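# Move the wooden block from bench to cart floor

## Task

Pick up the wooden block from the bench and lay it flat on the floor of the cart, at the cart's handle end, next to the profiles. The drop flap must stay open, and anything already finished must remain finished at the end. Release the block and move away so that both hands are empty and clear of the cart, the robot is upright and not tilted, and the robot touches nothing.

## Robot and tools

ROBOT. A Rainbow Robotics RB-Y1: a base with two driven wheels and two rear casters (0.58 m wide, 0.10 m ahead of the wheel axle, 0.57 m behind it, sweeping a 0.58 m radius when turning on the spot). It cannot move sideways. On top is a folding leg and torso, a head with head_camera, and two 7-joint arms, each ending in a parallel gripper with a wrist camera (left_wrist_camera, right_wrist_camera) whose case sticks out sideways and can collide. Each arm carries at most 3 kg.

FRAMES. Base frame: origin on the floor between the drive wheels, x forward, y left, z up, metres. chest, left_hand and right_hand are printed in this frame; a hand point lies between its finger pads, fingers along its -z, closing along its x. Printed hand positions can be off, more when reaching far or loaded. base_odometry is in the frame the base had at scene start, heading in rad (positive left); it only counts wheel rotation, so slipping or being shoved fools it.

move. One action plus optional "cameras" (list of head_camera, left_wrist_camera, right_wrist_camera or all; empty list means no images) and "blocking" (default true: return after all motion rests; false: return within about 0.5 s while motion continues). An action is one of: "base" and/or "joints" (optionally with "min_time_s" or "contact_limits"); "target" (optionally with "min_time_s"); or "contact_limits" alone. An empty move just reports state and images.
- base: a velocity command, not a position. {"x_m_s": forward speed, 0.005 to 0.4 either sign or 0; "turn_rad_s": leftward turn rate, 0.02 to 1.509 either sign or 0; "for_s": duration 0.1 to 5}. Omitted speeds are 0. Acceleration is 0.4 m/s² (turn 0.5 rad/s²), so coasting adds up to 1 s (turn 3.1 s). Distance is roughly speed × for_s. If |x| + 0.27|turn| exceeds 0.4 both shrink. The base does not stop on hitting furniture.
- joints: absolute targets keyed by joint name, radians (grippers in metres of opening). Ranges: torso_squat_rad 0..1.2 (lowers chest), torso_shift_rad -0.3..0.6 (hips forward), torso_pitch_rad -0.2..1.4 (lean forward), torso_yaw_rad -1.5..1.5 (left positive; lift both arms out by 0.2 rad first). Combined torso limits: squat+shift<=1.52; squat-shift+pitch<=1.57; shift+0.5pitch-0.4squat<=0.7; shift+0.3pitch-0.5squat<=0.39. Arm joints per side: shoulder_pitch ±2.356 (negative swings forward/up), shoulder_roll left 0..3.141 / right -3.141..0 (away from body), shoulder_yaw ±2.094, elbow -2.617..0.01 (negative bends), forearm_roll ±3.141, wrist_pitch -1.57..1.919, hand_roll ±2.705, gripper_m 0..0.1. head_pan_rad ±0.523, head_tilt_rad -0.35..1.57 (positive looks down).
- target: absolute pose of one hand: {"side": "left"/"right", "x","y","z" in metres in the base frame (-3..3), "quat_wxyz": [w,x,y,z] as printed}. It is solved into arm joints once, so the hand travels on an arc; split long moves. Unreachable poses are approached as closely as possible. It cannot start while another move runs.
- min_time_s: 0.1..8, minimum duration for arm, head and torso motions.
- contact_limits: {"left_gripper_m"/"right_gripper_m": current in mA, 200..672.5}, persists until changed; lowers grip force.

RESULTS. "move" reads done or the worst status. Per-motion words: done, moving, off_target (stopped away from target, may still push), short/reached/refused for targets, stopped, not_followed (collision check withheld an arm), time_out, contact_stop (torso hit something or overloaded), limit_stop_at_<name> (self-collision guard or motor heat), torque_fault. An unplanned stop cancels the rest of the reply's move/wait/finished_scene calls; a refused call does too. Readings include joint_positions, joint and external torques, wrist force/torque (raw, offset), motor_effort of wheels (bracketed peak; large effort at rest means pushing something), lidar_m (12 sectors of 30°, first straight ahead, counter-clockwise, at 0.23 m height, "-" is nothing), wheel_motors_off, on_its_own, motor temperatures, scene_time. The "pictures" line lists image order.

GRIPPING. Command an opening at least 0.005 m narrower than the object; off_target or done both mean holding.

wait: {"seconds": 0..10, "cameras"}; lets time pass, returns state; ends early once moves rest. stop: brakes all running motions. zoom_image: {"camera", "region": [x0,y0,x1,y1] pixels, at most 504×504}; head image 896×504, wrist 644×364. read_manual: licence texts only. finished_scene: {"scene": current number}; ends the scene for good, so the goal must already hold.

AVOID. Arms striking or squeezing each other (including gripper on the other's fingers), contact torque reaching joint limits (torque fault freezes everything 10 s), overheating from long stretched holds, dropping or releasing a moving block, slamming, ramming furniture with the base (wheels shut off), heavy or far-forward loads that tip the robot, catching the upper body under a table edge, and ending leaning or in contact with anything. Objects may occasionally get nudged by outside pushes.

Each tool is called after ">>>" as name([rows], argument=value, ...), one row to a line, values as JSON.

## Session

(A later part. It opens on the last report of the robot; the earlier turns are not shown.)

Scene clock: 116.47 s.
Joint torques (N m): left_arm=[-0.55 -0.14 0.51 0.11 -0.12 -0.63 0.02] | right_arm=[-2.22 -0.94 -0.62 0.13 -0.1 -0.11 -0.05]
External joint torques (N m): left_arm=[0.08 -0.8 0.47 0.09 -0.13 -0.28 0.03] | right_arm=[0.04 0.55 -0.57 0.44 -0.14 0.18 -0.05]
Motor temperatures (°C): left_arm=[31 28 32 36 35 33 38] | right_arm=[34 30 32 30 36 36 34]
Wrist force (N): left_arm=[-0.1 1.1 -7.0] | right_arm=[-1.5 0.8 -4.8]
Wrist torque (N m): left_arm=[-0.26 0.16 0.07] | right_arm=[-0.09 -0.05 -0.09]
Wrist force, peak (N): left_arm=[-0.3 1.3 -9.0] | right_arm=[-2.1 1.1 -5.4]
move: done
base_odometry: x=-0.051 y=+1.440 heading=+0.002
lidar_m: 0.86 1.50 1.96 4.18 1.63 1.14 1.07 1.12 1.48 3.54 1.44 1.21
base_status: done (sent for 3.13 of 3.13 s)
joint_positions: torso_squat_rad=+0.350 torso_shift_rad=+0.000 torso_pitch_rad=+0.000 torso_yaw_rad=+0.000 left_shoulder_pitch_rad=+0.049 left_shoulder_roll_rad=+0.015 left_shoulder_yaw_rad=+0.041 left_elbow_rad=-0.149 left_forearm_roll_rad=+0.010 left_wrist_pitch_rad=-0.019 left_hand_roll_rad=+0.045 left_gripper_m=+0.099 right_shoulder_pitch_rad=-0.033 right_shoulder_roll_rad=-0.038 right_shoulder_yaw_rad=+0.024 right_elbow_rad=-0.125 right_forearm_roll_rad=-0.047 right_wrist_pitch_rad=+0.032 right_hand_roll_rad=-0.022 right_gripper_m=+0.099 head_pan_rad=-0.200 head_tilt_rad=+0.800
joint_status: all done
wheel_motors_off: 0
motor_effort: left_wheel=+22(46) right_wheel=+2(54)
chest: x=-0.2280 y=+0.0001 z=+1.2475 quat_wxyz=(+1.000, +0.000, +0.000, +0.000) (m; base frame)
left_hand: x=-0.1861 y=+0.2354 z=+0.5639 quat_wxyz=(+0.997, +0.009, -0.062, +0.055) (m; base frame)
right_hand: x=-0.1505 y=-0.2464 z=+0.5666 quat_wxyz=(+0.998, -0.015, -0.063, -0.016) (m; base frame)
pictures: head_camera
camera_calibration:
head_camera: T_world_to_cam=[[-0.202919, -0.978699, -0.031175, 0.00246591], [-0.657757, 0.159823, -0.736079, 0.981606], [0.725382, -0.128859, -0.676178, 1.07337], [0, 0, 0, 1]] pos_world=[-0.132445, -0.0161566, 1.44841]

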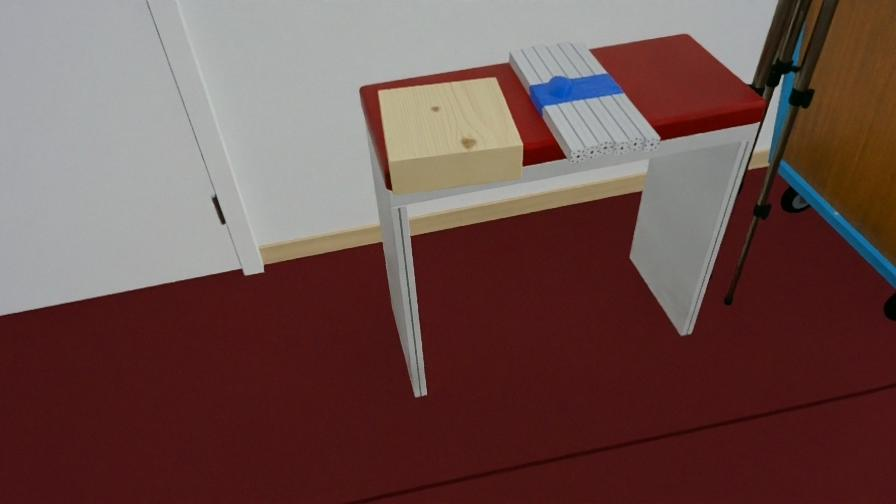

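>>> move(joints={"torso_squat_rad": 0.8, "torso_shift_rad": 0.2, "torso_pitch_rad": 0.4, "head_tilt_rad": 0.5}, cameras=["head_camera"])

>>> move(target={"side": "right", "x": 0.3, "y": -0.3, "z": 0.752, "quat_wxyz": [0.7071, 0, -0.7071, 0]}, min_time_s=4)

Scene clock: 122.00 s.
Joint torques (N m): left_arm=[8.87 -0.25 0.9 4.55 -0.1 0.25 -0.07] | right_arm=[8.87 -0.92 -0.65 4.47 -0.24 0.64 -0.03]
External joint torques (N m): left_arm=[-1.29 -1.03 0.76 0.33 -0.1 -0.19 -0.09] | right_arm=[0.44 0.35 -0.46 0.79 -0.18 0.18 -0.02]
Motor temperatures (°C): left_arm=[31 28 32 36 35 33 38] | right_arm=[34 30 32 30 36 36 34]
Wrist force (N): left_arm=[2.4 1.0 -6.8] | right_arm=[1.2 0.8 -4.5]
Wrist torque (N m): left_arm=[-0.27 0.24 0.04] | right_arm=[-0.06 0.13 -0.08]
Wrist force, peak (N): left_arm=[-0.1 2.0 -8.4] | right_arm=[-1.9 1.1 -5.5]
move: done
base_odometry: x=-0.051 y=+1.440 heading=+0.002
lidar_m: 0.87 1.49 1.94 4.19 1.64 1.14 1.09 1.13 1.48 3.52 1.44 1.21
base_status: not commanded
joint_positions: torso_squat_rad=+0.800 torso_shift_rad=+0.200 torso_pitch_rad=+0.400 torso_yaw_rad=+0.000 left_shoulder_pitch_rad=+0.049 left_shoulder_roll_rad=+0.015 left_shoulder_yaw_rad=+0.041 left_elbow_rad=-0.149 left_forearm_roll_rad=+0.010 left_wrist_pitch_rad=-0.019 left_hand_roll_rad=+0.045 left_gripper_m=+0.099 right_shoulder_pitch_rad=-0.033 right_shoulder_roll_rad=-0.038 right_shoulder_yaw_rad=+0.024 right_elbow_rad=-0.125 right_forearm_roll_rad=-0.047 right_wrist_pitch_rad=+0.032 right_hand_roll_rad=-0.022 right_gripper_m=+0.099 head_pan_rad=-0.200 head_tilt_rad=+0.500
joint_status: all done
wheel_motors_off: 0
motor_effort: left_wheel=+17(26) right_wheel=+0(9)
chest: x=-0.0106 y=+0.0001 z=+1.0435 quat_wxyz=(+0.980, +0.000, +0.199, +0.000) (m; base frame)
left_hand: x=-0.2383 y=+0.2354 z=+0.3975 quat_wxyz=(+0.989, +0.019, +0.138, +0.052) (m; base frame)
right_hand: x=-0.2044 y=-0.2464 z=+0.3862 quat_wxyz=(+0.990, -0.018, +0.137, -0.013) (m; base frame)
pictures: head_camera
camera_calibration:
head_camera: T_world_to_cam=[[-0.190515, -0.980568, 0.0468086, -0.0412088], [-0.733931, 0.110605, -0.670158, 0.932977], [0.651958, -0.162029, -0.740741, 0.79109], [0, 0, 0, 1]] pos_world=[0.161133, -0.01542, 1.21316]

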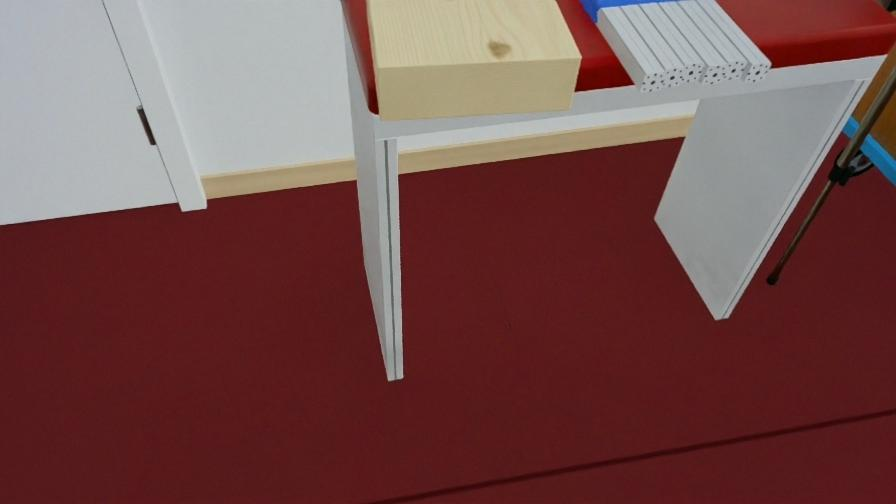

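Scene clock: 126.33 s.
Joint torques (N m): left_arm=[8.8 0.09 0.96 4.53 -0.12 0.24 -0.03] | right_arm=[4.88 -4.8 -4.54 -9.48 -0.28 -1.98 -0.29]
External joint torques (N m): left_arm=[-1.36 -0.69 0.82 0.31 -0.12 -0.2 -0.05] | right_arm=[1.91 -0.94 -1.77 -1.21 -0.34 -0.11 -0.34]
Motor temperatures (°C): left_arm=[31 28 32 36 35 33 38] | right_arm=[34 30 32 30 36 36 34]
Wrist force (N): left_arm=[2.2 0.4 -7.3] | right_arm=[-6.8 0.6 1.4]
Wrist torque (N m): left_arm=[-0.22 0.24 0.06] | right_arm=[-0.16 -0.30 -0.13]
Wrist force, peak (N): left_arm=[2.8 1.8 -8.4] | right_arm=[-7.4 0.9 1.2]
move: done
base_odometry: x=-0.051 y=+1.440 heading=+0.002
lidar_m: 0.87 1.49 1.95 4.18 1.62 1.15 1.08 1.13 1.49 3.54 1.44 1.22
base_status: not commanded
joint_positions: torso_squat_rad=+0.800 torso_shift_rad=+0.200 torso_pitch_rad=+0.400 torso_yaw_rad=+0.000 left_shoulder_pitch_rad=+0.049 left_shoulder_roll_rad=+0.015 left_shoulder_yaw_rad=+0.041 left_elbow_rad=-0.149 left_forearm_roll_rad=+0.010 left_wrist_pitch_rad=-0.019 left_hand_roll_rad=+0.045 left_gripper_m=+0.099 right_shoulder_pitch_rad=+0.347 right_shoulder_roll_rad=-0.206 right_shoulder_yaw_rad=-0.005 right_elbow_rad=-1.810 right_forearm_roll_rad=-0.070 right_wrist_pitch_rad=-0.500 right_hand_roll_rad=-0.158 right_gripper_m=+0.099 head_pan_rad=-0.200 head_tilt_rad=+0.500
joint_status: all done
wheel_motors_off: 0
motor_effort: left_wheel=+17(18) right_wheel=+1(4)
chest: x=-0.0106 y=+0.0001 z=+1.0435 quat_wxyz=(+0.980, +0.000, +0.199, +0.000) (m; base frame)
left_hand: x=-0.2383 y=+0.2354 z=+0.3975 quat_wxyz=(+0.989, +0.019, +0.138, +0.052) (m; base frame)
right_hand: x=+0.2998 y=-0.2997 z=+0.7520 quat_wxyz=(+0.706, +0.001, -0.708, +0.000) (m; base frame)
right_hand_status: reached (checked arc, planned for 4.0 s): 0 mm and 0.2 deg off.
pictures: head_camera, left_wrist_camera, right_wrist_camera
camera_calibration:
head_camera: T_world_to_cam=[[-0.190515, -0.980568, 0.0468086, -0.0412088], [-0.733931, 0.110605, -0.670158, 0.932977], [0.651958, -0.162029, -0.740741, 0.79109], [0, 0, 0, 1]] pos_world=[0.161133, -0.01542, 1.21316]
left_wrist_camera: T_world_to_cam=[[0.95118, 0.135549, -0.277277, 0.304385], [0.239727, -0.890316, 0.387129, 0.141805], [-0.194389, -0.4347, -0.879346, 0.478017], [0, 0, 0, 1]] pos_world=[-0.230598, 0.292786, 0.449844]
right_wrist_camera: T_world_to_cam=[[0.0297333, -0.0285182, -0.999151, 0.732701], [-0.507424, 0.860783, -0.0396691, 0.467007], [0.861183, 0.508173, 0.0111231, -0.0420358], [0, 0, 0, 1]] pos_world=[0.251386, -0.359735, 0.751072]

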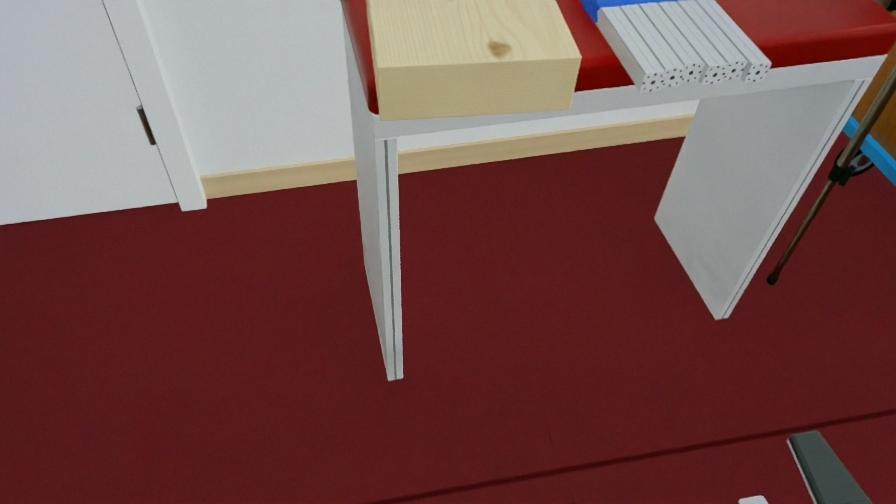

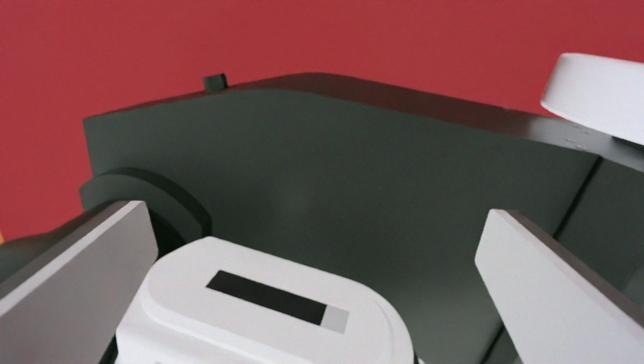

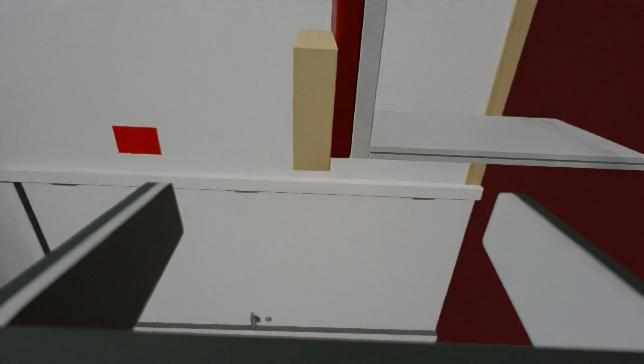

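>>> move(target={"side": "right", "x": 0.4, "y": -0.185, "z": 0.774, "quat_wxyz": [0.7071, 0, -0.7071, 0]}, min_time_s=3, cameras=["right_wrist_camera"])

>>> move(base={"x_m_s": 0.15, "for_s": 2.0})

Scene clock: 135.63 s.
Joint torques (N m): left_arm=[8.46 -0.18 0.61 4.5 -0.04 0.23 -0.05] | right_arm=[-4.82 2.68 1.35 -11.17 0.07 -1.67 0.34]
External joint torques (N m): left_arm=[-1.7 -0.97 0.47 0.28 -0.04 -0.21 -0.06] | right_arm=[-1.91 2.03 1.05 -1.55 -0.35 0.05 0.29]
Motor temperatures (°C): left_arm=[31 28 32 36 35 33 38] | right_arm=[34 30 32 31 36 36 34]
Wrist force (N): left_arm=[2.1 0.7 -7.9] | right_arm=[-7.0 0.6 1.1]
Wrist torque (N m): left_arm=[-0.24 0.25 0.06] | right_arm=[-0.13 -0.35 -0.10]
Wrist force, peak (N): left_arm=[2.7 0.8 -8.5] | right_arm=[-7.8 1.6 1.4]
move: done
base_odometry: x=-0.051 y=+1.440 heading=+0.002
lidar_m: 0.86 1.48 1.96 4.18 1.64 1.14 1.08 1.13 1.48 3.54 1.46 1.21
base_status: not commanded
joint_positions: torso_squat_rad=+0.800 torso_shift_rad=+0.200 torso_pitch_rad=+0.400 torso_yaw_rad=+0.000 left_shoulder_pitch_rad=+0.049 left_shoulder_roll_rad=+0.015 left_shoulder_yaw_rad=+0.041 left_elbow_rad=-0.149 left_forearm_roll_rad=+0.010 left_wrist_pitch_rad=-0.019 left_hand_roll_rad=+0.045 left_gripper_m=+0.099 right_shoulder_pitch_rad=+0.060 right_shoulder_roll_rad=+0.000 right_shoulder_yaw_rad=+0.132 right_elbow_rad=-1.817 right_forearm_roll_rad=-0.398 right_wrist_pitch_rad=-0.232 right_hand_roll_rad=+0.438 right_gripper_m=+0.099 head_pan_rad=-0.200 head_tilt_rad=+0.500
joint_status: all done
wheel_motors_off: 0
motor_effort: left_wheel=+17(18) right_wheel=+1(3)
chest: x=-0.0106 y=+0.0001 z=+1.0435 quat_wxyz=(+0.980, +0.000, +0.199, +0.000) (m; base frame)
left_hand: x=-0.2383 y=+0.2354 z=+0.3975 quat_wxyz=(+0.989, +0.019, +0.138, +0.052) (m; base frame)
right_hand: x=+0.3998 y=-0.1855 z=+0.7735 quat_wxyz=(+0.706, +0.004, -0.708, +0.004) (m; base frame)
right_hand_status: reached (checked arc, planned for 3.0 s): 1 mm and 0.6 deg off.
pictures: right_wrist_camera
camera_calibration:
right_wrist_camera: T_world_to_cam=[[0.0291787, -0.0286013, -0.999165, 0.754617], [-0.515689, 0.855862, -0.0395589, 0.422618], [0.856279, 0.516413, 0.0102235, -0.182267], [0, 0, 0, 1]] pos_world=[0.351993, -0.245995, 0.772569]

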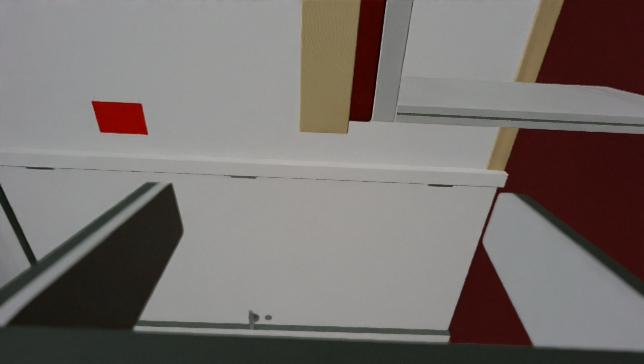

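Scene clock: 138.37 s.
Joint torques (N m): left_arm=[9.42 0.13 0.48 4.4 0.01 0.26 -0.17] | right_arm=[-3.27 2.64 1.09 -10.79 -0.08 -1.67 0.27]
External joint torques (N m): left_arm=[-0.74 -0.66 0.35 0.18 0.01 -0.18 -0.18] | right_arm=[-0.35 1.99 0.79 -1.16 -0.5 0.05 0.22]
Motor temperatures (°C): left_arm=[31 28 32 36 35 33 38] | right_arm=[34 30 32 31 36 36 34]
Wrist force (N): left_arm=[2.6 1.1 -7.4] | right_arm=[-6.9 0.6 0.8]
Wrist torque (N m): left_arm=[-0.32 0.28 0.08] | right_arm=[-0.11 -0.36 -0.12]
Wrist force, peak (N): left_arm=[2.6 1.2 -8.1] | right_arm=[-7.7 0.9 0.9]
move: done
base_odometry: x=+0.249 y=+1.440 heading=+0.001
lidar_m: 0.57 1.16 1.56 3.81 2.08 1.46 1.38 1.41 1.89 1.75 1.01 1.10
base_status: done (sent for 2 of 2 s)
joint_positions: torso_squat_rad=+0.800 torso_shift_rad=+0.200 torso_pitch_rad=+0.400 torso_yaw_rad=+0.000 left_shoulder_pitch_rad=+0.049 left_shoulder_roll_rad=+0.015 left_shoulder_yaw_rad=+0.041 left_elbow_rad=-0.149 left_forearm_roll_rad=+0.010 left_wrist_pitch_rad=-0.019 left_hand_roll_rad=+0.045 left_gripper_m=+0.099 right_shoulder_pitch_rad=+0.059 right_shoulder_roll_rad=+0.000 right_shoulder_yaw_rad=+0.132 right_elbow_rad=-1.817 right_forearm_roll_rad=-0.398 right_wrist_pitch_rad=-0.232 right_hand_roll_rad=+0.438 right_gripper_m=+0.099 head_pan_rad=-0.200 head_tilt_rad=+0.500
joint_status: not commanded
wheel_motors_off: 0
motor_effort: left_wheel=-4(44) right_wheel=+6(33)
chest: x=-0.0105 y=+0.0001 z=+1.0435 quat_wxyz=(+0.980, +0.000, +0.199, +0.000) (m; base frame)
left_hand: x=-0.2382 y=+0.2354 z=+0.3975 quat_wxyz=(+0.989, +0.019, +0.138, +0.052) (m; base frame)
right_hand: x=+0.3999 y=-0.1854 z=+0.7736 quat_wxyz=(+0.706, +0.004, -0.708, +0.004) (m; base frame)
pictures: head_camera, left_wrist_camera, right_wrist_camera
camera_calibration:
head_camera: T_world_to_cam=[[-0.190525, -0.980565, 0.046823, -0.0412244], [-0.73398, 0.110615, -0.670103, 0.932918], [0.6519, -0.162039, -0.74079, 0.791159], [0, 0, 0, 1]] pos_world=[0.161133, -0.01542, 1.21316]
left_wrist_camera: T_world_to_cam=[[0.951203, 0.135464, -0.277239, 0.304398], [0.239636, -0.890329, 0.387155, 0.141776], [-0.194388, -0.4347, -0.879346, 0.478017], [0, 0, 0, 1]] pos_world=[-0.230598, 0.292786, 0.449844]
right_wrist_camera: T_world_to_cam=[[0.029493, -0.0285326, -0.999158, 0.754619], [-0.515793, 0.855795, -0.0396637, 0.422689], [0.856206, 0.516528, 0.0105231, -0.182584], [0, 0, 0, 1]] pos_world=[0.352094, -0.245894, 0.77267]

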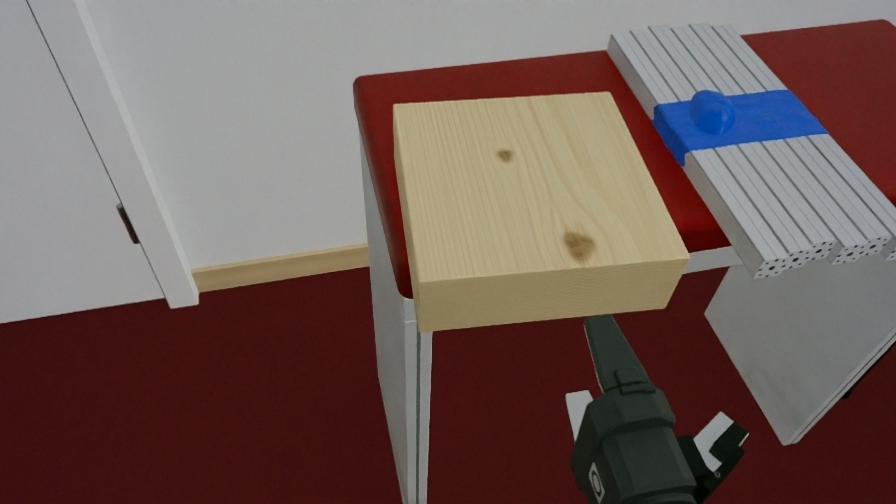

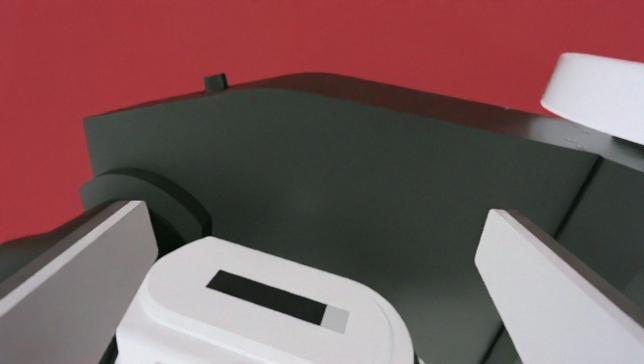

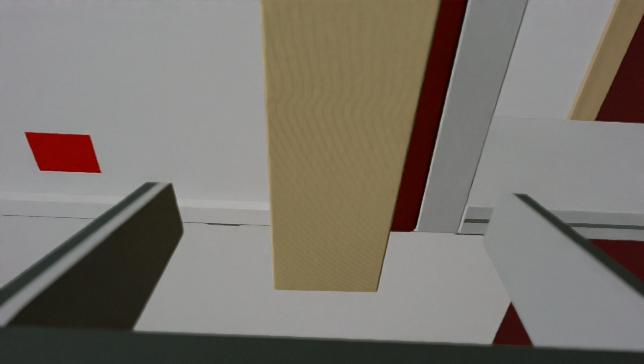

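>>> move(target={"side": "right", "x": 0.4, "y": -0.182, "z": 0.768, "quat_wxyz": [0.7071, 0, -0.7071, 0]}, min_time_s=1, cameras=["right_wrist_camera"])

>>> move(base={"x_m_s": 0.05, "for_s": 1.6})

Scene clock: 142.40 s.
Joint torques (N m): left_arm=[9.38 -0.26 0.7 4.3 -0.03 0.25 -0.08] | right_arm=[-4.77 2.67 1.45 -9.71 0.22 -1.95 0.36]
External joint torques (N m): left_arm=[-0.78 -1.04 0.57 0.07 -0.03 -0.19 -0.1] | right_arm=[-1.78 1.9 1.1 -0.15 -0.23 -0.26 0.31]
Motor temperatures (°C): left_arm=[31 28 32 36 35 33 38] | right_arm=[34 30 32 31 36 36 34]
Wrist force (N): left_arm=[2.4 1.4 -7.1] | right_arm=[-7.0 0.6 1.2]
Wrist torque (N m): left_arm=[-0.31 0.28 0.09] | right_arm=[-0.16 -0.37 -0.14]
Wrist force, peak (N): left_arm=[2.9 0.7 -8.8] | right_arm=[-7.7 1.3 1.5]
move: done
base_odometry: x=+0.249 y=+1.440 heading=+0.001
lidar_m: 0.56 1.17 1.58 3.79 2.09 1.45 1.38 1.43 1.90 1.74 1.00 1.12
base_status: not commanded
joint_positions: torso_squat_rad=+0.800 torso_shift_rad=+0.200 torso_pitch_rad=+0.400 torso_yaw_rad=+0.000 left_shoulder_pitch_rad=+0.049 left_shoulder_roll_rad=+0.015 left_shoulder_yaw_rad=+0.041 left_elbow_rad=-0.149 left_forearm_roll_rad=+0.010 left_wrist_pitch_rad=-0.019 left_hand_roll_rad=+0.045 left_gripper_m=+0.099 right_shoulder_pitch_rad=+0.051 right_shoulder_roll_rad=+0.000 right_shoulder_yaw_rad=+0.143 right_elbow_rad=-1.789 right_forearm_roll_rad=-0.439 right_wrist_pitch_rad=-0.257 right_hand_roll_rad=+0.481 right_gripper_m=+0.099 head_pan_rad=-0.200 head_tilt_rad=+0.500
joint_status: all done
wheel_motors_off: 0
motor_effort: left_wheel=-5(6) right_wheel=+7(7)
chest: x=-0.0105 y=+0.0001 z=+1.0435 quat_wxyz=(+0.980, +0.000, +0.199, +0.000) (m; base frame)
left_hand: x=-0.2382 y=+0.2354 z=+0.3975 quat_wxyz=(+0.989, +0.019, +0.138, +0.052) (m; base frame)
right_hand: x=+0.3997 y=-0.1826 z=+0.7678 quat_wxyz=(+0.707, +0.002, -0.707, +0.002) (m; base frame)
right_hand_status: reached (checked arc, planned for 1.0 s): 1 mm and 0.3 deg off.
pictures: right_wrist_camera
camera_calibration:
right_wrist_camera: T_world_to_cam=[[0.0273166, -0.0294071, -0.999194, 0.7496], [-0.51107, 0.858643, -0.0392425, 0.418276], [0.859105, 0.511731, 0.00842609, -0.184249], [0, 0, 0, 1]] pos_world=[0.351582, -0.24282, 0.766962]

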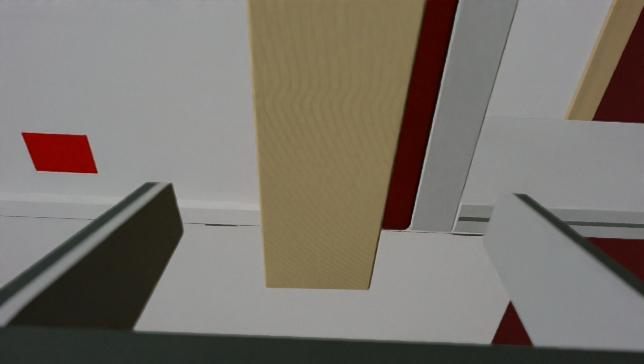

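Scene clock: 144.60 s.
Joint torques (N m): left_arm=[9.37 -0.06 0.76 4.53 -0.12 0.27 0.02] | right_arm=[-3.93 2.93 1.53 -10.09 0.08 -1.84 0.31]
External joint torques (N m): left_arm=[-0.79 -0.85 0.62 0.31 -0.12 -0.17 0.01] | right_arm=[-0.94 2.16 1.17 -0.53 -0.38 -0.16 0.26]
Motor temperatures (°C): left_arm=[31 28 32 36 35 33 38] | right_arm=[34 30 32 31 36 36 34]
Wrist force (N): left_arm=[2.5 1.2 -6.7] | right_arm=[-7.5 0.5 1.0]
Wrist torque (N m): left_arm=[-0.29 0.30 0.05] | right_arm=[-0.13 -0.45 -0.11]
Wrist force, peak (N): left_arm=[3.1 0.9 -8.2] | right_arm=[-7.8 0.5 1.1]
move: done
base_odometry: x=+0.329 y=+1.440 heading=+0.001
lidar_m: 0.49 1.08 1.47 3.57 2.21 1.55 1.45 1.51 2.00 1.38 0.96 1.12
base_status: done (sent for 1.6 of 1.6 s)
joint_positions: torso_squat_rad=+0.800 torso_shift_rad=+0.200 torso_pitch_rad=+0.400 torso_yaw_rad=+0.000 left_shoulder_pitch_rad=+0.049 left_shoulder_roll_rad=+0.015 left_shoulder_yaw_rad=+0.041 left_elbow_rad=-0.149 left_forearm_roll_rad=+0.010 left_wrist_pitch_rad=-0.019 left_hand_roll_rad=+0.045 left_gripper_m=+0.099 right_shoulder_pitch_rad=+0.051 right_shoulder_roll_rad=+0.000 right_shoulder_yaw_rad=+0.144 right_elbow_rad=-1.789 right_forearm_roll_rad=-0.439 right_wrist_pitch_rad=-0.257 right_hand_roll_rad=+0.481 right_gripper_m=+0.099 head_pan_rad=-0.200 head_tilt_rad=+0.500
joint_status: not commanded
wheel_motors_off: 0
motor_effort: left_wheel=-6(22) right_wheel=+6(32)
chest: x=-0.0106 y=+0.0001 z=+1.0435 quat_wxyz=(+0.980, +0.000, +0.199, +0.000) (m; base frame)
left_hand: x=-0.2383 y=+0.2354 z=+0.3975 quat_wxyz=(+0.989, +0.019, +0.138, +0.052) (m; base frame)
right_hand: x=+0.3998 y=-0.1825 z=+0.7678 quat_wxyz=(+0.707, +0.002, -0.708, +0.002) (m; base frame)
pictures: head_camera, left_wrist_camera, right_wrist_camera
camera_calibration:
head_camera: T_world_to_cam=[[-0.190515, -0.980568, 0.0468086, -0.0412088], [-0.733931, 0.110605, -0.670158, 0.932977], [0.651958, -0.162029, -0.740741, 0.79109], [0, 0, 0, 1]] pos_world=[0.161133, -0.01542, 1.21316]
left_wrist_camera: T_world_to_cam=[[0.95121, 0.13544, -0.277228, 0.304402], [0.23961, -0.890333, 0.387163, 0.141768], [-0.194388, -0.4347, -0.879346, 0.478017], [0, 0, 0, 1]] pos_world=[-0.230598, 0.292786, 0.449844]
right_wrist_camera: T_world_to_cam=[[0.0276308, -0.0293393, -0.999188, 0.749599], [-0.511174, 0.858576, -0.0393461, 0.418431], [0.859033, 0.511846, 0.00872565, -0.184514], [0, 0, 0, 1]] pos_world=[0.351683, -0.24282, 0.767064]

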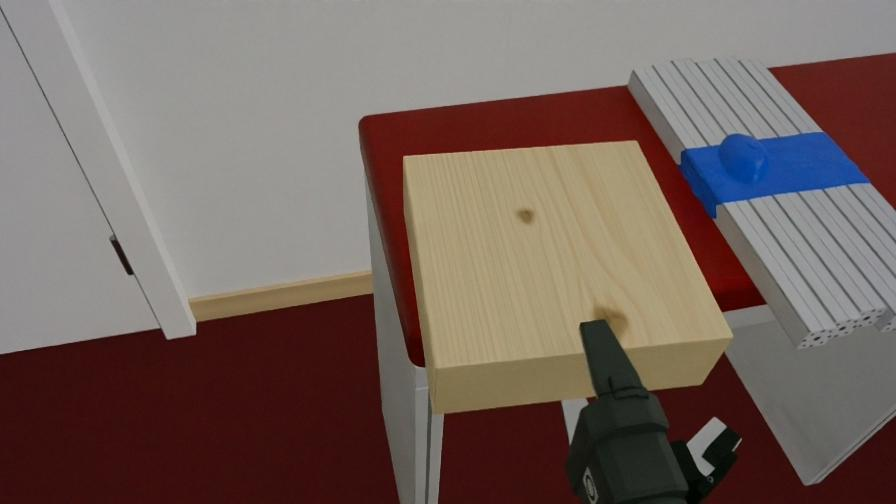

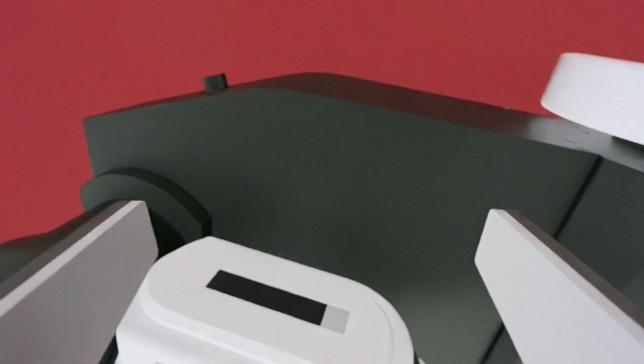

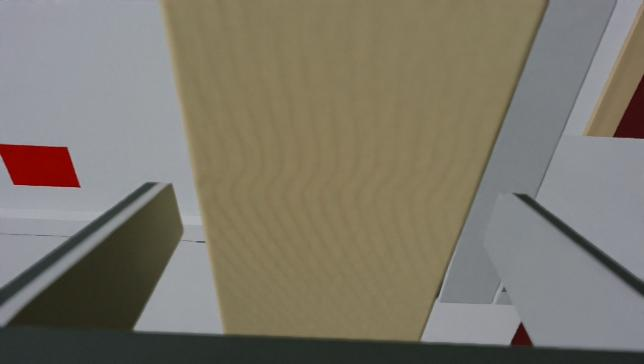

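>>> move(base={"x_m_s": 0.05, "for_s": 0.7}, cameras=["head_camera", "right_wrist_camera"])

Scene clock: 147.63 s.
Joint torques (N m): left_arm=[9.23 -0.44 0.73 4.36 -0.12 0.27 -0.07] | right_arm=[-3.58 2.89 1.39 -10.15 0.02 -1.9 0.28]
External joint torques (N m): left_arm=[-0.93 -1.23 0.6 0.13 -0.12 -0.17 -0.08] | right_arm=[-0.59 2.12 1.04 -0.59 -0.44 -0.21 0.23]
Motor temperatures (°C): left_arm=[31 28 32 36 35 33 38] | right_arm=[34 30 32 31 36 36 34]
Wrist force (N): left_arm=[2.2 0.7 -6.7] | right_arm=[-7.2 1.1 1.2]
Wrist torque (N m): left_arm=[-0.24 0.23 0.06] | right_arm=[-0.18 -0.39 -0.10]
Wrist force, peak (N): left_arm=[3.3 0.9 -8.1] | right_arm=[-7.8 0.8 1.4]
move: done
base_odometry: x=+0.364 y=+1.440 heading=+0.000
lidar_m: 0.46 1.04 1.42 3.44 2.26 1.57 1.49 1.55 2.05 1.29 0.94 1.12
base_status: done (sent for 0.7 of 0.7 s)
joint_positions: torso_squat_rad=+0.800 torso_shift_rad=+0.200 torso_pitch_rad=+0.400 torso_yaw_rad=+0.000 left_shoulder_pitch_rad=+0.049 left_shoulder_roll_rad=+0.015 left_shoulder_yaw_rad=+0.041 left_elbow_rad=-0.149 left_forearm_roll_rad=+0.010 left_wrist_pitch_rad=-0.019 left_hand_roll_rad=+0.045 left_gripper_m=+0.099 right_shoulder_pitch_rad=+0.051 right_shoulder_roll_rad=+0.000 right_shoulder_yaw_rad=+0.144 right_elbow_rad=-1.789 right_forearm_roll_rad=-0.439 right_wrist_pitch_rad=-0.257 right_hand_roll_rad=+0.481 right_gripper_m=+0.099 head_pan_rad=-0.200 head_tilt_rad=+0.500
joint_status: not commanded
wheel_motors_off: 0
motor_effort: left_wheel=-6(20) right_wheel=+6(31)
chest: x=-0.0106 y=+0.0001 z=+1.0435 quat_wxyz=(+0.980, +0.000, +0.199, +0.000) (m; base frame)
left_hand: x=-0.2383 y=+0.2354 z=+0.3975 quat_wxyz=(+0.989, +0.019, +0.138, +0.052) (m; base frame)
right_hand: x=+0.3998 y=-0.1825 z=+0.7679 quat_wxyz=(+0.707, +0.002, -0.708, +0.002) (m; base frame)
pictures: head_camera, right_wrist_camera
camera_calibration:
head_camera: T_world_to_cam=[[-0.190515, -0.980568, 0.0468086, -0.0412088], [-0.733931, 0.110605, -0.670158, 0.932977], [0.651958, -0.162029, -0.740741, 0.79109], [0, 0, 0, 1]] pos_world=[0.161133, -0.01542, 1.21316]
right_wrist_camera: T_world_to_cam=[[0.0276308, -0.0293393, -0.999188, 0.749602], [-0.511174, 0.858576, -0.0393461, 0.418345], [0.859033, 0.511846, 0.00872565, -0.184565], [0, 0, 0, 1]] pos_world=[0.351683, -0.24272, 0.767064]

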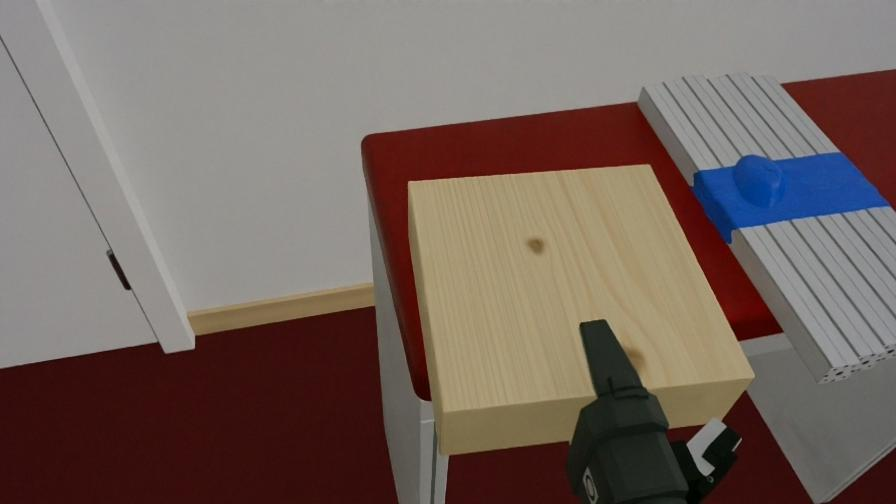

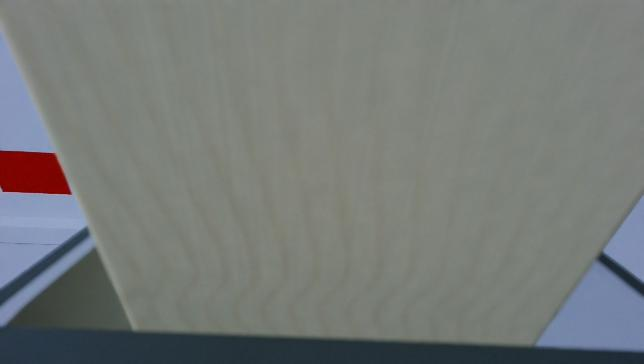

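>>> move(joints={"right_gripper_m": 0.05}, cameras=["head_camera", "right_wrist_camera"])

Scene clock: 149.50 s.
Joint torques (N m): left_arm=[9.22 -0.06 1.03 4.42 -0.07 0.3 0.04] | right_arm=[-3.46 2.58 1.17 -10.08 0.16 -1.57 0.29]
External joint torques (N m): left_arm=[-0.94 -0.85 0.9 0.2 -0.07 -0.14 0.02] | right_arm=[-0.47 1.81 0.81 -0.52 -0.29 0.12 0.24]
Motor temperatures (°C): left_arm=[31 28 32 36 35 33 38] | right_arm=[34 30 32 31 36 36 34]
Wrist force (N): left_arm=[2.8 0.8 -7.4] | right_arm=[-6.0 0.9 0.5]
Wrist torque (N m): left_arm=[-0.24 0.31 0.04] | right_arm=[-0.14 -0.61 -0.26]
Wrist force, peak (N): left_arm=[2.1 0.8 -8.3] | right_arm=[-7.8 1.2 0.6]
move: off_target
base_odometry: x=+0.364 y=+1.440 heading=+0.000
lidar_m: 0.45 1.05 1.43 3.47 2.26 1.58 1.49 1.55 2.04 1.29 0.94 1.11
base_status: not commanded
joint_positions: torso_squat_rad=+0.800 torso_shift_rad=+0.200 torso_pitch_rad=+0.400 torso_yaw_rad=+0.000 left_shoulder_pitch_rad=+0.049 left_shoulder_roll_rad=+0.015 left_shoulder_yaw_rad=+0.041 left_elbow_rad=-0.149 left_forearm_roll_rad=+0.010 left_wrist_pitch_rad=-0.019 left_hand_roll_rad=+0.045 left_gripper_m=+0.099 right_shoulder_pitch_rad=+0.051 right_shoulder_roll_rad=+0.000 right_shoulder_yaw_rad=+0.144 right_elbow_rad=-1.789 right_forearm_roll_rad=-0.439 right_wrist_pitch_rad=-0.257 right_hand_roll_rad=+0.481 right_gripper_m=+0.075 head_pan_rad=-0.200 head_tilt_rad=+0.500
joint_status: right_gripper_m off_target (ended at +0.075, target +0.050)
wheel_motors_off: 0
motor_effort: left_wheel=-5(7) right_wheel=+6(8)
chest: x=-0.0106 y=+0.0001 z=+1.0435 quat_wxyz=(+0.980, +0.000, +0.199, +0.000) (m; base frame)
left_hand: x=-0.2383 y=+0.2354 z=+0.3975 quat_wxyz=(+0.989, +0.019, +0.138, +0.052) (m; base frame)
right_hand: x=+0.3998 y=-0.1825 z=+0.7679 quat_wxyz=(+0.707, +0.002, -0.708, +0.002) (m; base frame)
pictures: head_camera, right_wrist_camera
camera_calibration:
head_camera: T_world_to_cam=[[-0.190515, -0.980568, 0.0468086, -0.0412088], [-0.733931, 0.110605, -0.670158, 0.932977], [0.651958, -0.162029, -0.740741, 0.79109], [0, 0, 0, 1]] pos_world=[0.161133, -0.01542, 1.21316]
right_wrist_camera: T_world_to_cam=[[0.0278537, -0.0293249, -0.999182, 0.749524], [-0.511164, 0.858577, -0.0394477, 0.41842], [0.859032, 0.511845, 0.0089247, -0.184718], [0, 0, 0, 1]] pos_world=[0.351683, -0.24272, 0.767065]

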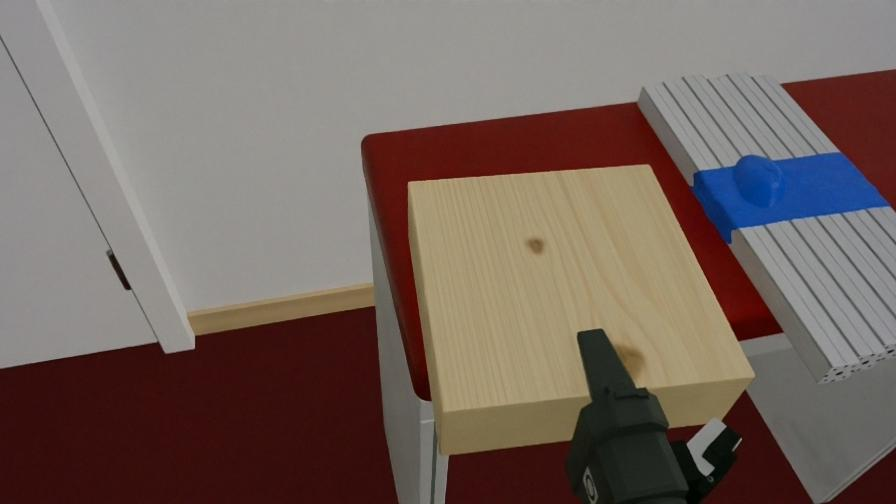

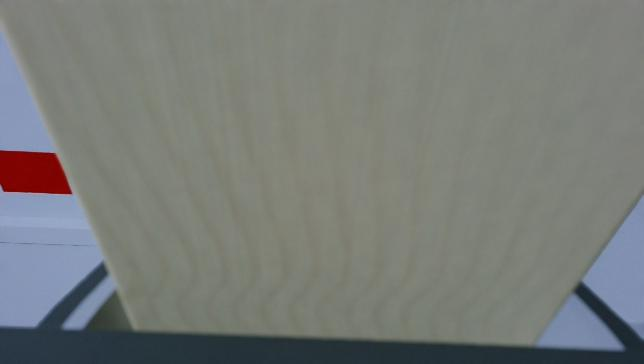

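>>> move(target={"side": "right", "x": 0.4, "y": -0.182, "z": 0.79, "quat_wxyz": [0.7071, 0, -0.7071, 0]}, min_time_s=2.5, cameras=["head_camera", "right_wrist_camera"])

Scene clock: 153.23 s.
Joint torques (N m): left_arm=[9.33 -0.21 0.76 4.46 -0.12 0.3 0.1] | right_arm=[-9.07 2.38 1.49 -22.51 0.58 -6.7 0.31]
External joint torques (N m): left_arm=[-0.85 -1 0.62 0.23 -0.12 -0.14 0.08] | right_arm=[-6.28 1.6 1.12 -12.75 0.15 -5.14 0.26]
Motor temperatures (°C): left_arm=[31 28 32 36 35 33 38] | right_arm=[34 30 32 31 36 37 34]
Wrist force (N): left_arm=[2.6 1.0 -6.8] | right_arm=[-24.4 1.3 0.6]
Wrist torque (N m): left_arm=[-0.24 0.27 0.06] | right_arm=[-0.12 1.40 -0.06]
Wrist force, peak (N): left_arm=[2.6 1.4 -8.2] | right_arm=[-25.3 1.6 0.8]
move: done
base_odometry: x=+0.364 y=+1.440 heading=+0.000
lidar_m: 0.45 1.05 1.41 3.46 2.28 1.58 1.49 1.56 2.04 1.30 0.93 1.12
base_status: not commanded
joint_positions: torso_squat_rad=+0.800 torso_shift_rad=+0.200 torso_pitch_rad=+0.401 torso_yaw_rad=+0.000 left_shoulder_pitch_rad=+0.049 left_shoulder_roll_rad=+0.015 left_shoulder_yaw_rad=+0.041 left_elbow_rad=-0.149 left_forearm_roll_rad=+0.010 left_wrist_pitch_rad=-0.019 left_hand_roll_rad=+0.045 left_gripper_m=+0.099 right_shoulder_pitch_rad=+0.077 right_shoulder_roll_rad=+0.000 right_shoulder_yaw_rad=+0.150 right_elbow_rad=-1.885 right_forearm_roll_rad=-0.555 right_wrist_pitch_rad=-0.189 right_hand_roll_rad=+0.605 right_gripper_m=+0.074 head_pan_rad=-0.200 head_tilt_rad=+0.500
joint_status: all done
wheel_motors_off: 0
motor_effort: left_wheel=-6(6) right_wheel=+5(8)
chest: x=-0.0104 y=+0.0001 z=+1.0434 quat_wxyz=(+0.980, +0.000, +0.199, +0.000) (m; base frame)
left_hand: x=-0.2383 y=+0.2354 z=+0.3975 quat_wxyz=(+0.989, +0.019, +0.138, +0.052) (m; base frame)
right_hand: x=+0.3994 y=-0.1823 z=+0.7874 quat_wxyz=(+0.707, +0.004, -0.707, +0.004) (m; base frame)
right_hand_status: reached (checked arc, planned for 2.5 s): 3 mm and 0.6 deg off.
pictures: head_camera, right_wrist_camera
camera_calibration:
head_camera: T_world_to_cam=[[-0.190579, -0.980555, 0.0468137, -0.0412594], [-0.734154, 0.110707, -0.669896, 0.932789], [0.651688, -0.162037, -0.740977, 0.791201], [0, 0, 0, 1]] pos_world=[0.161333, -0.0155197, 1.21307]
right_wrist_camera: T_world_to_cam=[[0.0266939, -0.0289066, -0.999226, 0.769646], [-0.515874, 0.855797, -0.0385387, 0.419474], [0.856249, 0.516503, 0.00793238, -0.181879], [0, 0, 0, 1]] pos_world=[0.351585, -0.242795, 0.786659]

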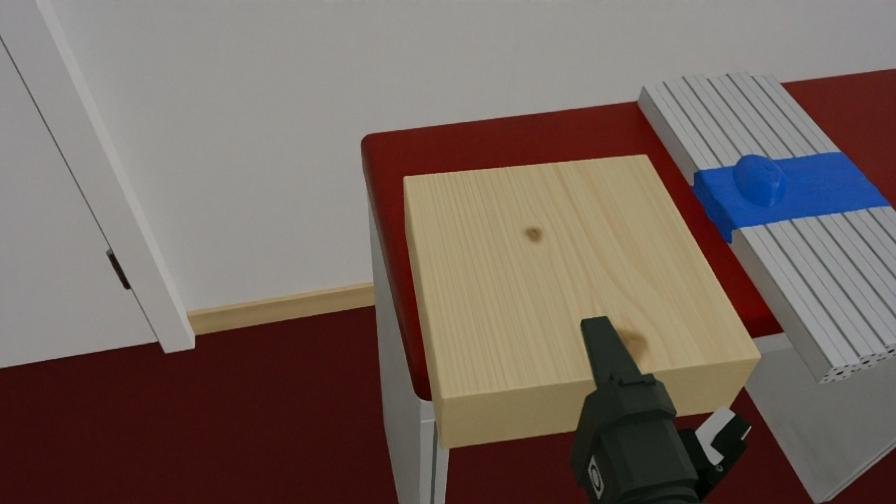

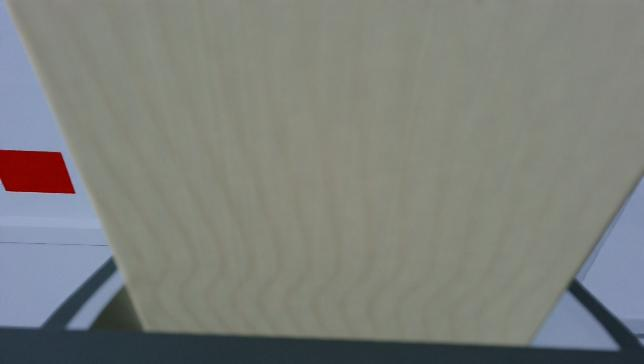

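>>> move(target={"side": "right", "x": 0.4, "y": -0.182, "z": 0.86, "quat_wxyz": [0.7071, 0, -0.7071, 0]}, min_time_s=2.5, cameras=["head_camera", "right_wrist_camera"])

>>> move(base={"x_m_s": -0.15, "for_s": 3.4}, cameras=["head_camera", "right_wrist_camera"])

Scene clock: 157.17 s.
Joint torques (N m): left_arm=[9.28 -0.17 0.97 4.56 -0.05 0.28 -0.01] | right_arm=[-9.56 0.06 -0.93 -22.6 2.05 2.77 0.02]
External joint torques (N m): left_arm=[-0.89 -0.96 0.83 0.33 -0.05 -0.17 -0.03] | right_arm=[-6.82 0.27 -0.32 -12.5 1.49 2.07 -0.03]
Motor temperatures (°C): left_arm=[31 28 32 36 35 33 38] | right_arm=[34 30 32 32 36 37 34]
Wrist force (N): left_arm=[2.2 0.7 -7.8] | right_arm=[-24.3 1.3 0.8]
Wrist torque (N m): left_arm=[-0.24 0.26 0.06] | right_arm=[-0.04 1.45 -0.08]
Wrist force, peak (N): left_arm=[2.6 1.1 -8.3] | right_arm=[-26.9 0.8 1.1]
move: done
base_odometry: x=+0.364 y=+1.440 heading=+0.000
lidar_m: 0.46 1.06 1.43 3.46 2.27 1.58 1.49 1.57 2.05 1.29 0.95 1.11
base_status: not commanded
joint_positions: torso_squat_rad=+0.800 torso_shift_rad=+0.200 torso_pitch_rad=+0.401 torso_yaw_rad=+0.000 left_shoulder_pitch_rad=+0.049 left_shoulder_roll_rad=+0.015 left_shoulder_yaw_rad=+0.041 left_elbow_rad=-0.149 left_forearm_roll_rad=+0.010 left_wrist_pitch_rad=-0.019 left_hand_roll_rad=+0.045 left_gripper_m=+0.099 right_shoulder_pitch_rad=+0.077 right_shoulder_roll_rad=-0.158 right_shoulder_yaw_rad=+0.272 right_elbow_rad=-2.185 right_forearm_roll_rad=-1.964 right_wrist_pitch_rad=-0.316 right_hand_roll_rad=+1.958 right_gripper_m=+0.074 head_pan_rad=-0.200 head_tilt_rad=+0.500
joint_status: all done
wheel_motors_off: 0
motor_effort: left_wheel=-5(7) right_wheel=+6(8)
chest: x=-0.0104 y=+0.0001 z=+1.0434 quat_wxyz=(+0.980, +0.000, +0.199, +0.000) (m; base frame)
left_hand: x=-0.2383 y=+0.2354 z=+0.3976 quat_wxyz=(+0.989, +0.019, +0.138, +0.052) (m; base frame)
right_hand: x=+0.3996 y=-0.1824 z=+0.8577 quat_wxyz=(+0.708, -0.001, -0.706, +0.000) (m; base frame)
right_hand_status: reached (checked arc, planned for 2.5 s): 2 mm and 0.2 deg off.
pictures: head_camera, right_wrist_camera
camera_calibration:
head_camera: T_world_to_cam=[[-0.19051, -0.980571, 0.0467641, -0.0411918], [-0.734257, 0.110713, -0.669783, 0.932743], [0.651593, -0.161938, -0.741082, 0.79128], [0, 0, 0, 1]] pos_world=[0.161433, -0.0155199, 1.21307]
right_wrist_camera: T_world_to_cam=[[0.0227872, -0.0296551, -0.9993, 0.841361], [-0.505668, 0.86193, -0.0371094, 0.418129], [0.862427, 0.50616, 0.00464531, -0.18413], [0, 0, 0, 1]] pos_world=[0.351061, -0.242248, 0.857144]

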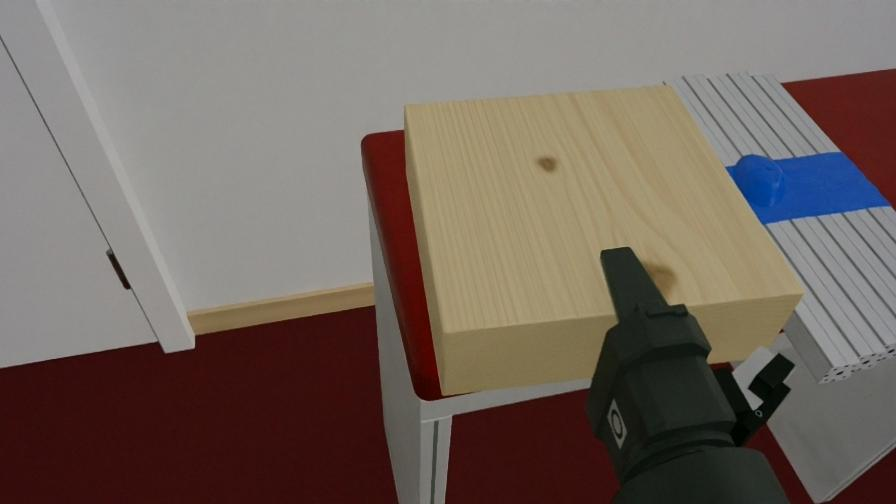

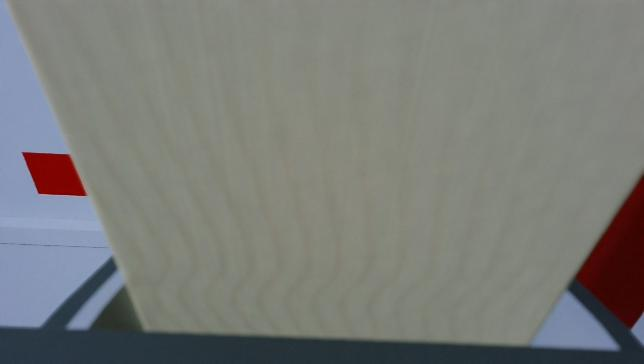

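Scene clock: 161.27 s.
Joint torques (N m): left_arm=[8.04 0.07 0.88 4.39 -0.18 0.27 -0.02] | right_arm=[-10.52 0.35 -0.94 -22.31 2.03 2.87 0.09]
External joint torques (N m): left_arm=[-2.13 -0.72 0.75 0.16 -0.18 -0.17 -0.04] | right_arm=[-7.79 0.56 -0.33 -12.21 1.46 2.15 0.04]
Motor temperatures (°C): left_arm=[31 28 32 36 35 33 38] | right_arm=[34 30 32 32 36 37 34]
Wrist force (N): left_arm=[3.0 0.9 -7.8] | right_arm=[-24.3 1.6 1.4]
Wrist torque (N m): left_arm=[-0.23 0.36 0.06] | right_arm=[-0.18 1.33 -0.07]
Wrist force, peak (N): left_arm=[2.3 1.0 -8.5] | right_arm=[-25.5 1.7 -0.6]
move: done
base_odometry: x=-0.146 y=+1.440 heading=+0.000
lidar_m: 0.95 1.60 2.07 4.18 1.49 1.03 0.99 1.01 1.34 3.20 1.50 1.29
base_status: done (sent for 3.4 of 3.4 s)
joint_positions: torso_squat_rad=+0.800 torso_shift_rad=+0.200 torso_pitch_rad=+0.401 torso_yaw_rad=+0.000 left_shoulder_pitch_rad=+0.049 left_shoulder_roll_rad=+0.015 left_shoulder_yaw_rad=+0.041 left_elbow_rad=-0.149 left_forearm_roll_rad=+0.010 left_wrist_pitch_rad=-0.019 left_hand_roll_rad=+0.045 left_gripper_m=+0.099 right_shoulder_pitch_rad=+0.077 right_shoulder_roll_rad=-0.158 right_shoulder_yaw_rad=+0.272 right_elbow_rad=-2.185 right_forearm_roll_rad=-1.964 right_wrist_pitch_rad=-0.316 right_hand_roll_rad=+1.958 right_gripper_m=+0.074 head_pan_rad=-0.200 head_tilt_rad=+0.500
joint_status: not commanded
wheel_motors_off: 0
motor_effort: left_wheel=-6(26) right_wheel=+7(33)
chest: x=-0.0103 y=+0.0000 z=+1.0434 quat_wxyz=(+0.980, +0.000, +0.199, +0.000) (m; base frame)
left_hand: x=-0.2385 y=+0.2354 z=+0.3976 quat_wxyz=(+0.989, +0.019, +0.138, +0.052) (m; base frame)
right_hand: x=+0.3995 y=-0.1824 z=+0.8576 quat_wxyz=(+0.708, -0.001, -0.706, +0.000) (m; base frame)
pictures: head_camera, right_wrist_camera
camera_calibration:
head_camera: T_world_to_cam=[[-0.190508, -0.980571, 0.0467665, -0.0411905], [-0.734257, 0.110709, -0.669783, 0.932676], [0.651593, -0.161938, -0.741082, 0.791206], [0, 0, 0, 1]] pos_world=[0.161433, -0.01552, 1.21297]
right_wrist_camera: T_world_to_cam=[[0.0225642, -0.0296681, -0.999305, 0.841339], [-0.505677, 0.861929, -0.0370077, 0.418041], [0.862428, 0.506161, 0.00444625, -0.183958], [0, 0, 0, 1]] pos_world=[0.35106, -0.242248, 0.857043]

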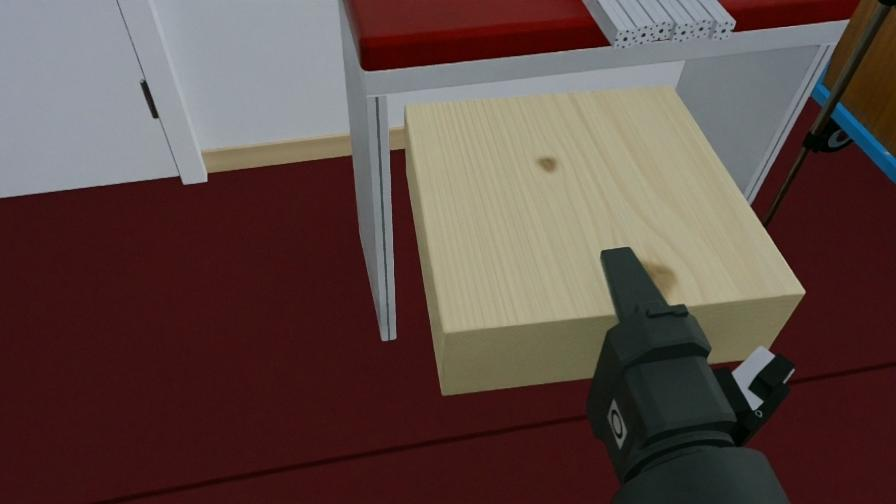

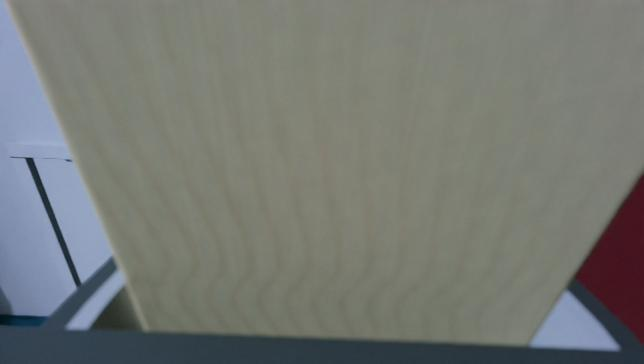

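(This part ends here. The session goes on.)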